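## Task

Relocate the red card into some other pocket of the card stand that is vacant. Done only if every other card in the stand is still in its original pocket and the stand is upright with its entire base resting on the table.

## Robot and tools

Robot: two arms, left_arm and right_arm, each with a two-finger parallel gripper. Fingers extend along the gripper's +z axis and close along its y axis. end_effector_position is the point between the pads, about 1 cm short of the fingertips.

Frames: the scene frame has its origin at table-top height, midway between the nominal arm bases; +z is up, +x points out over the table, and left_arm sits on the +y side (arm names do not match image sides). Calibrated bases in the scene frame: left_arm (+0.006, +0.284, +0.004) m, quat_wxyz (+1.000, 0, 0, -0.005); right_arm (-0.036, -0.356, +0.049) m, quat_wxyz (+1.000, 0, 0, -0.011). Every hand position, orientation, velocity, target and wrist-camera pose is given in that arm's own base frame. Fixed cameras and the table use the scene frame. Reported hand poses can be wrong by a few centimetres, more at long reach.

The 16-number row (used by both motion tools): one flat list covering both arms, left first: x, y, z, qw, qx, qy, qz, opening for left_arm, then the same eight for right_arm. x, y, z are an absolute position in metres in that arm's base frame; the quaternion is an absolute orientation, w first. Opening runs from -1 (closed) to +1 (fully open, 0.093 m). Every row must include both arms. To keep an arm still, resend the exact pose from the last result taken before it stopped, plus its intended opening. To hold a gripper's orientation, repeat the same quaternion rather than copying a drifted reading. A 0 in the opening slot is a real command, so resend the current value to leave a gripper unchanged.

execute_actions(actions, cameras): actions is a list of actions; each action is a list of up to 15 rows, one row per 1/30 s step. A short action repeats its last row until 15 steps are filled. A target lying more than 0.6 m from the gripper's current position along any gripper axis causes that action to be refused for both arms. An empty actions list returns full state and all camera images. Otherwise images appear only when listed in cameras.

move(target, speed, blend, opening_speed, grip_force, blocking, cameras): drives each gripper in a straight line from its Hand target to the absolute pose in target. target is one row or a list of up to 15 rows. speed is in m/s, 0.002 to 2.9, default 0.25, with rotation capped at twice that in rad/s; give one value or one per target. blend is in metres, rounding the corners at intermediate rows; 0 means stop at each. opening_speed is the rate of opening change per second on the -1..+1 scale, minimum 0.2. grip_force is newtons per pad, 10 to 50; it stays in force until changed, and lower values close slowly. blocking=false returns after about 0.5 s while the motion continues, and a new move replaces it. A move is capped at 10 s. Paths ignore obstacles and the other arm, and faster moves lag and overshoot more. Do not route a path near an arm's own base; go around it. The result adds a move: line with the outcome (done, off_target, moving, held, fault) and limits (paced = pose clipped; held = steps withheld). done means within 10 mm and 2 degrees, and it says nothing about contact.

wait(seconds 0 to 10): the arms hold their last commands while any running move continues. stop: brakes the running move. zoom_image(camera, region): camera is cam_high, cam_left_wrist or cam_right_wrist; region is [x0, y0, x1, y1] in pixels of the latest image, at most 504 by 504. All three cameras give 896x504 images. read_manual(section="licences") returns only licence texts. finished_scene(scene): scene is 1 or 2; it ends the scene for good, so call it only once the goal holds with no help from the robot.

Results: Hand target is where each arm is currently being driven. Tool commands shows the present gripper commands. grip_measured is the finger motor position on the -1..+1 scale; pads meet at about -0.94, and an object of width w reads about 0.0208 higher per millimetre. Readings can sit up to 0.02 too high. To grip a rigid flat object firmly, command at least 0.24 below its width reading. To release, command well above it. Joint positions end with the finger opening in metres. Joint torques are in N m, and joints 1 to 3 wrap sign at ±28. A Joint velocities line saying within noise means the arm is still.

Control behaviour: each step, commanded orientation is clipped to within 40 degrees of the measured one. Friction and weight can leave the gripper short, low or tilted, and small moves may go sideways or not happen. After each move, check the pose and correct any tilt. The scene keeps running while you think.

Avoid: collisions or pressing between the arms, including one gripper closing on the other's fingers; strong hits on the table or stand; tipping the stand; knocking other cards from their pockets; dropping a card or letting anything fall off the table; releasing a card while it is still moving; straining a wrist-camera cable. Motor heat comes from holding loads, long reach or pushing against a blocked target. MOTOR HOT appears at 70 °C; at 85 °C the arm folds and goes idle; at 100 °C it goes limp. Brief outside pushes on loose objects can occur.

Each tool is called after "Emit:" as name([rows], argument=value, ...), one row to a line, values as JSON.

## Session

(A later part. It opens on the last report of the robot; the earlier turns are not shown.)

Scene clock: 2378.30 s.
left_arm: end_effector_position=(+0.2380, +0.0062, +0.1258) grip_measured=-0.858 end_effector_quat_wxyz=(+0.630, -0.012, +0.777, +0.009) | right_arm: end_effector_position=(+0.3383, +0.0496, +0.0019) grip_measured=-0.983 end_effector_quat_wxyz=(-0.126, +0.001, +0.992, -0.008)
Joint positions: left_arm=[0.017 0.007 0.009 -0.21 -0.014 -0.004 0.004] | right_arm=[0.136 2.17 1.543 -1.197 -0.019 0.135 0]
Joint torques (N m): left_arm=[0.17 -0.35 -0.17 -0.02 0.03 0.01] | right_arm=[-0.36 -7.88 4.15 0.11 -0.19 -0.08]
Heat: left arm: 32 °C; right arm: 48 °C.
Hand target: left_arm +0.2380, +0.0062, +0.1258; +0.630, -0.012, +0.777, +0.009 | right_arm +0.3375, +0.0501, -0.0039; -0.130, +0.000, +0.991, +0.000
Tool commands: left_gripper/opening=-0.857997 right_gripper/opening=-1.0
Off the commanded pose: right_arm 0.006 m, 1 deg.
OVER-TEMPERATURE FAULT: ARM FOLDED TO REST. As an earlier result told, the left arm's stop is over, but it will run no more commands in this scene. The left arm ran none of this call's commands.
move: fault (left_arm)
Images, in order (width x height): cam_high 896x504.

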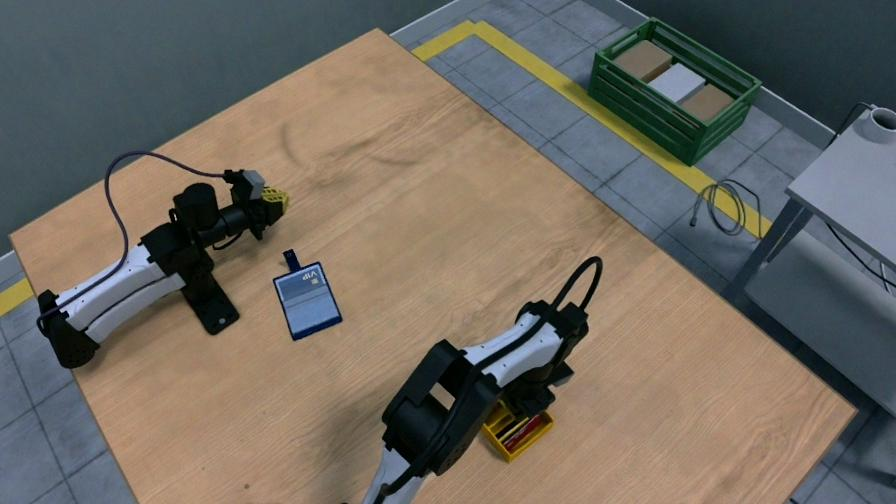

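Emit:
move([
  [0.2380,0.0064,0.1258,0.630,-0.013,0.777,0.010,-0.860,0.3375,0.0500,-0.0080,-0.1305,0.0000,0.9914,0.0000,-1.0],
], speed=0.02)

Emit:
move([
  [0.2380,0.0064,0.1258,0.630,-0.013,0.777,0.010,-0.860,0.3375,0.0500,-0.0110,-0.1305,0.0000,0.9914,0.0000,-1.0],
], speed=0.02, cameras=["cam_right_wrist"])

Scene clock: 2388.27 s.
left_arm: end_effector_position=(+0.2380, +0.0062, +0.1258) grip_measured=-0.858 end_effector_quat_wxyz=(+0.630, -0.012, +0.777, +0.009) | right_arm: end_effector_position=(+0.3385, +0.0499, +0.0014) grip_measured=-0.983 end_effector_quat_wxyz=(-0.125, +0.001, +0.992, -0.006)
Joint positions: left_arm=[0.017 0.007 0.009 -0.21 -0.014 -0.004 0.004] | right_arm=[0.136 2.17 1.541 -1.193 -0.021 0.135 0]
Joint torques (N m): left_arm=[0.17 -0.25 -0.2 -0.03 0.02 0.01] | right_arm=[-0.29 -7.39 3.74 0.19 -0.19 -0.09]
Heat: left arm: 32 °C; right arm: 48 °C.
Hand target: left_arm +0.2380, +0.0062, +0.1258; +0.630, -0.012, +0.777, +0.009 | right_arm +0.3374, +0.0500, -0.0078; -0.130, +0.000, +0.991, +0.000
Tool commands: left_gripper/opening=-0.857997 right_gripper/opening=-1.0
Off the commanded pose: right_arm 0.009 m, 1 deg.
OVER-TEMPERATURE FAULT: ARM FOLDED TO REST. As an earlier result told, the left arm's stop is over, but it will run no more commands in this scene. The left arm ran none of this call's commands.
move: fault (left_arm)

Scene clock: 2388.97 s.
left_arm: end_effector_position=(+0.2380, +0.0062, +0.1258) grip_measured=-0.858 end_effector_quat_wxyz=(+0.630, -0.012, +0.777, +0.009) | right_arm: end_effector_position=(+0.3389, +0.0496, +0.0009) grip_measured=-0.983 end_effector_quat_wxyz=(-0.124, +0.001, +0.992, -0.006)
Joint positions: left_arm=[0.017 0.007 0.009 -0.21 -0.014 -0.004 0.004] | right_arm=[0.135 2.17 1.54 -1.19 -0.022 0.134 0]
Joint torques (N m): left_arm=[0.21 -0.36 -0.2 -0.03 0.03 0.02] | right_arm=[-0.21 -7.08 3.4 0.25 -0.16 -0.07]
Heat: left arm: 32 °C; right arm: 48 °C.
Hand target: left_arm +0.2380, +0.0062, +0.1258; +0.630, -0.012, +0.777, +0.009 | right_arm +0.3372, +0.0499, -0.0106; -0.131, +0.000, +0.991, +0.000
Tool commands: left_gripper/opening=-0.857997 right_gripper/opening=-1.0
Off the commanded pose: right_arm 0.012 m, 1 deg.
OVER-TEMPERATURE FAULT: ARM FOLDED TO REST. As an earlier result told, the left arm's stop is over, but it will run no more commands in this scene. The left arm ran none of this call's commands.
move: fault (left_arm), off_target (right_arm)
Images, in order (width x height): cam_right_wrist 896x504.

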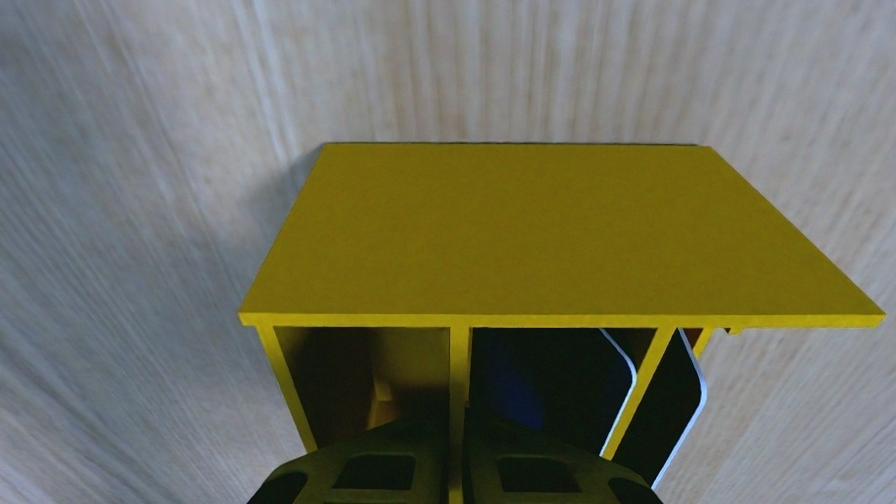

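Emit:
move([
  [0.2380,0.0064,0.1258,0.630,-0.013,0.777,0.010,-0.860,0.3375,0.0500,-0.0050,-0.1305,0.0000,0.9914,0.0000,-1.0],
  [0.2380,0.0064,0.1258,0.630,-0.013,0.777,0.010,-0.860,0.3375,0.0500,-0.0050,-0.1305,0.0000,0.9914,0.0000,-0.72],
], speed=0.03, opening_speed=0.25, cameras=["cam_right_wrist"])

Scene clock: 2401.43 s.
left_arm: end_effector_position=(+0.2380, +0.0062, +0.1258) grip_measured=-0.858 end_effector_quat_wxyz=(+0.630, -0.012, +0.777, +0.009) | right_arm: end_effector_position=(+0.3389, +0.0498, +0.0009) grip_measured=-0.722 end_effector_quat_wxyz=(-0.124, +0.001, +0.992, -0.005)
Joint positions: left_arm=[0.017 0.007 0.009 -0.21 -0.014 -0.004 0.004] | right_arm=[0.135 2.17 1.54 -1.19 -0.023 0.134 0.011]
Joint torques (N m): left_arm=[0.28 -0.25 -0.24 -0.03 0.03 0.02] | right_arm=[-0.25 -7.69 4.31 0.06 -0.16 -0.07]
Heat: left arm: 32 °C; right arm: 47 °C.
Hand target: left_arm +0.2380, +0.0062, +0.1258; +0.630, -0.012, +0.777, +0.009 | right_arm +0.3374, +0.0500, -0.0049; -0.131, +0.000, +0.991, +0.000
Tool commands: left_gripper/opening=-0.857997 right_gripper/opening=-0.72
Off the commanded pose: right_arm 0.006 m, 1 deg.
OVER-TEMPERATURE FAULT: ARM FOLDED TO REST. As an earlier result told, the left arm's stop is over, but it will run no more commands in this scene. The left arm ran none of this call's commands.
move: fault (left_arm)
Images, in order (width x height): cam_right_wrist 896x504.

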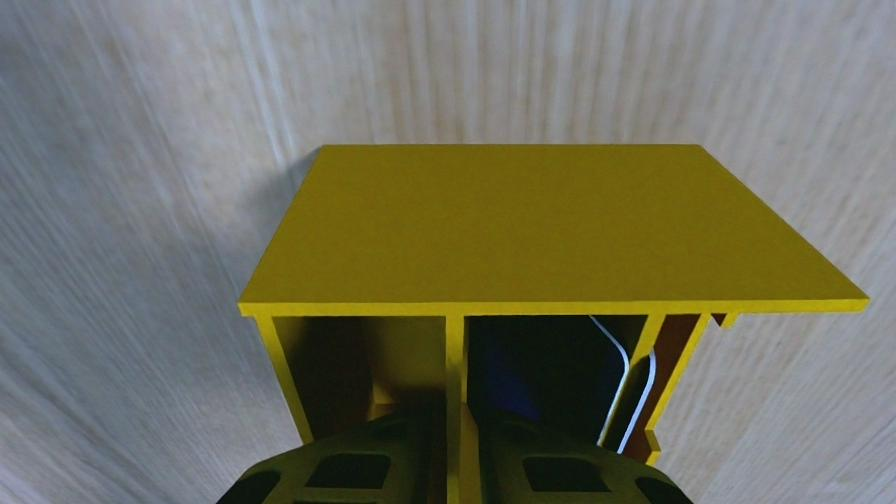

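Emit:
move([
  [0.2380,0.0064,0.1258,0.630,-0.013,0.777,0.010,-0.860,0.3395,0.0500,0.0200,-0.1305,0.0000,0.9914,0.0000,-0.72],
  [0.2380,0.0064,0.1258,0.630,-0.013,0.777,0.010,-0.860,0.3400,0.0500,0.1100,-0.1305,0.0000,0.9914,0.0000,-0.72],
  [0.2380,0.0064,0.1258,0.630,-0.013,0.777,0.010,-0.860,0.2700,0.0000,0.1800,0.2079,0,0.9781,0,-0.72],
], speed=[0.05,0.12,0.25], blend=[0.005,0.02,0], cameras=["cam_right_wrist","cam_high"])

Emit:
zoom_image(camera="cam_high", region=[440, 340, 600, 480])

Scene clock: 2416.37 s.
left_arm: end_effector_position=(+0.2380, +0.0062, +0.1258) grip_measured=-0.858 end_effector_quat_wxyz=(+0.630, -0.012, +0.777, +0.009) | right_arm: end_effector_position=(+0.2686, +0.0017, +0.1799) grip_measured=-0.722 end_effector_quat_wxyz=(+0.201, +0.002, +0.980, +0.002)
Joint positions: left_arm=[0.017 0.007 0.009 -0.21 -0.014 -0.004 0.004] | right_arm=[0.006 1.202 1.133 -1.098 0 0.01 0.011]
Joint torques (N m): left_arm=[0.27 -0.32 -0.2 -0.03 0.03 0.03] | right_arm=[-0.38 -3.48 5.11 1.45 -0.01 -0.1]
Heat: left arm: 32 °C; right arm: 48 °C.
Hand target: left_arm +0.2380, +0.0062, +0.1258; +0.630, -0.012, +0.777, +0.009 | right_arm +0.2700, +0.0001, +0.1800; +0.208, +0.000, +0.978, +0.000
Tool commands: left_gripper/opening=-0.857997 right_gripper/opening=-0.72
Off the commanded pose: right_arm 0.002 m, 1 deg.
OVER-TEMPERATURE FAULT: ARM FOLDED TO REST. As an earlier result told, the left arm's stop is over, but it will run no more commands in this scene. The left arm ran none of this call's commands.
move: fault (left_arm)
Images, in order (width x height): cam_high 896x504, cam_right_wrist 896x504.

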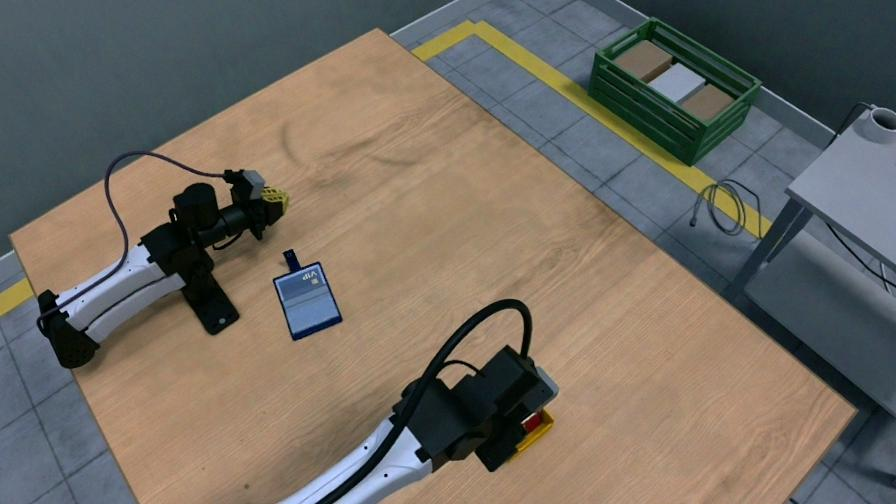

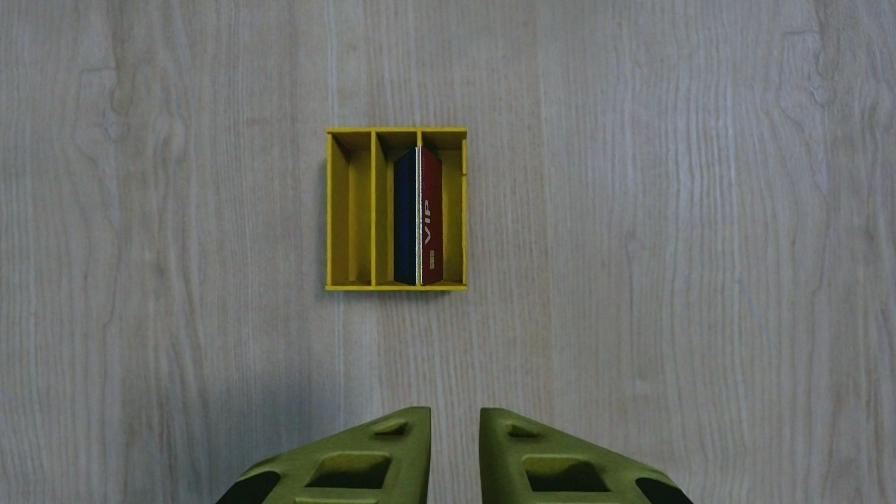

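Scaled by 3.150 from the camera's 896x504 image, which has a finer 1280x720 frame.

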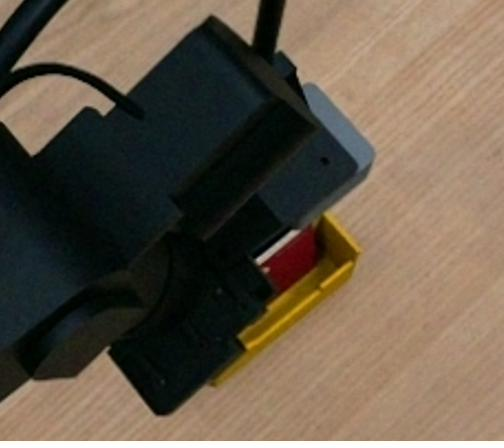

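Emit:
zoom_image(camera="cam_right_wrist", region=[300, 100, 500, 310])

Scaled by 2.400 from the camera's 896x504 image, which has a finer 1280x720 frame.

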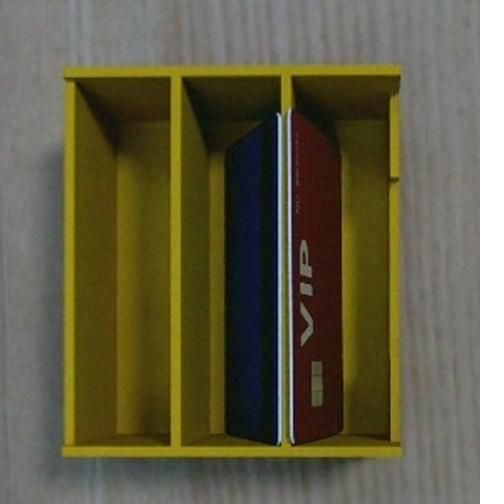

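Emit:
finished_scene(scene=1)

The scene is finished: the task was done.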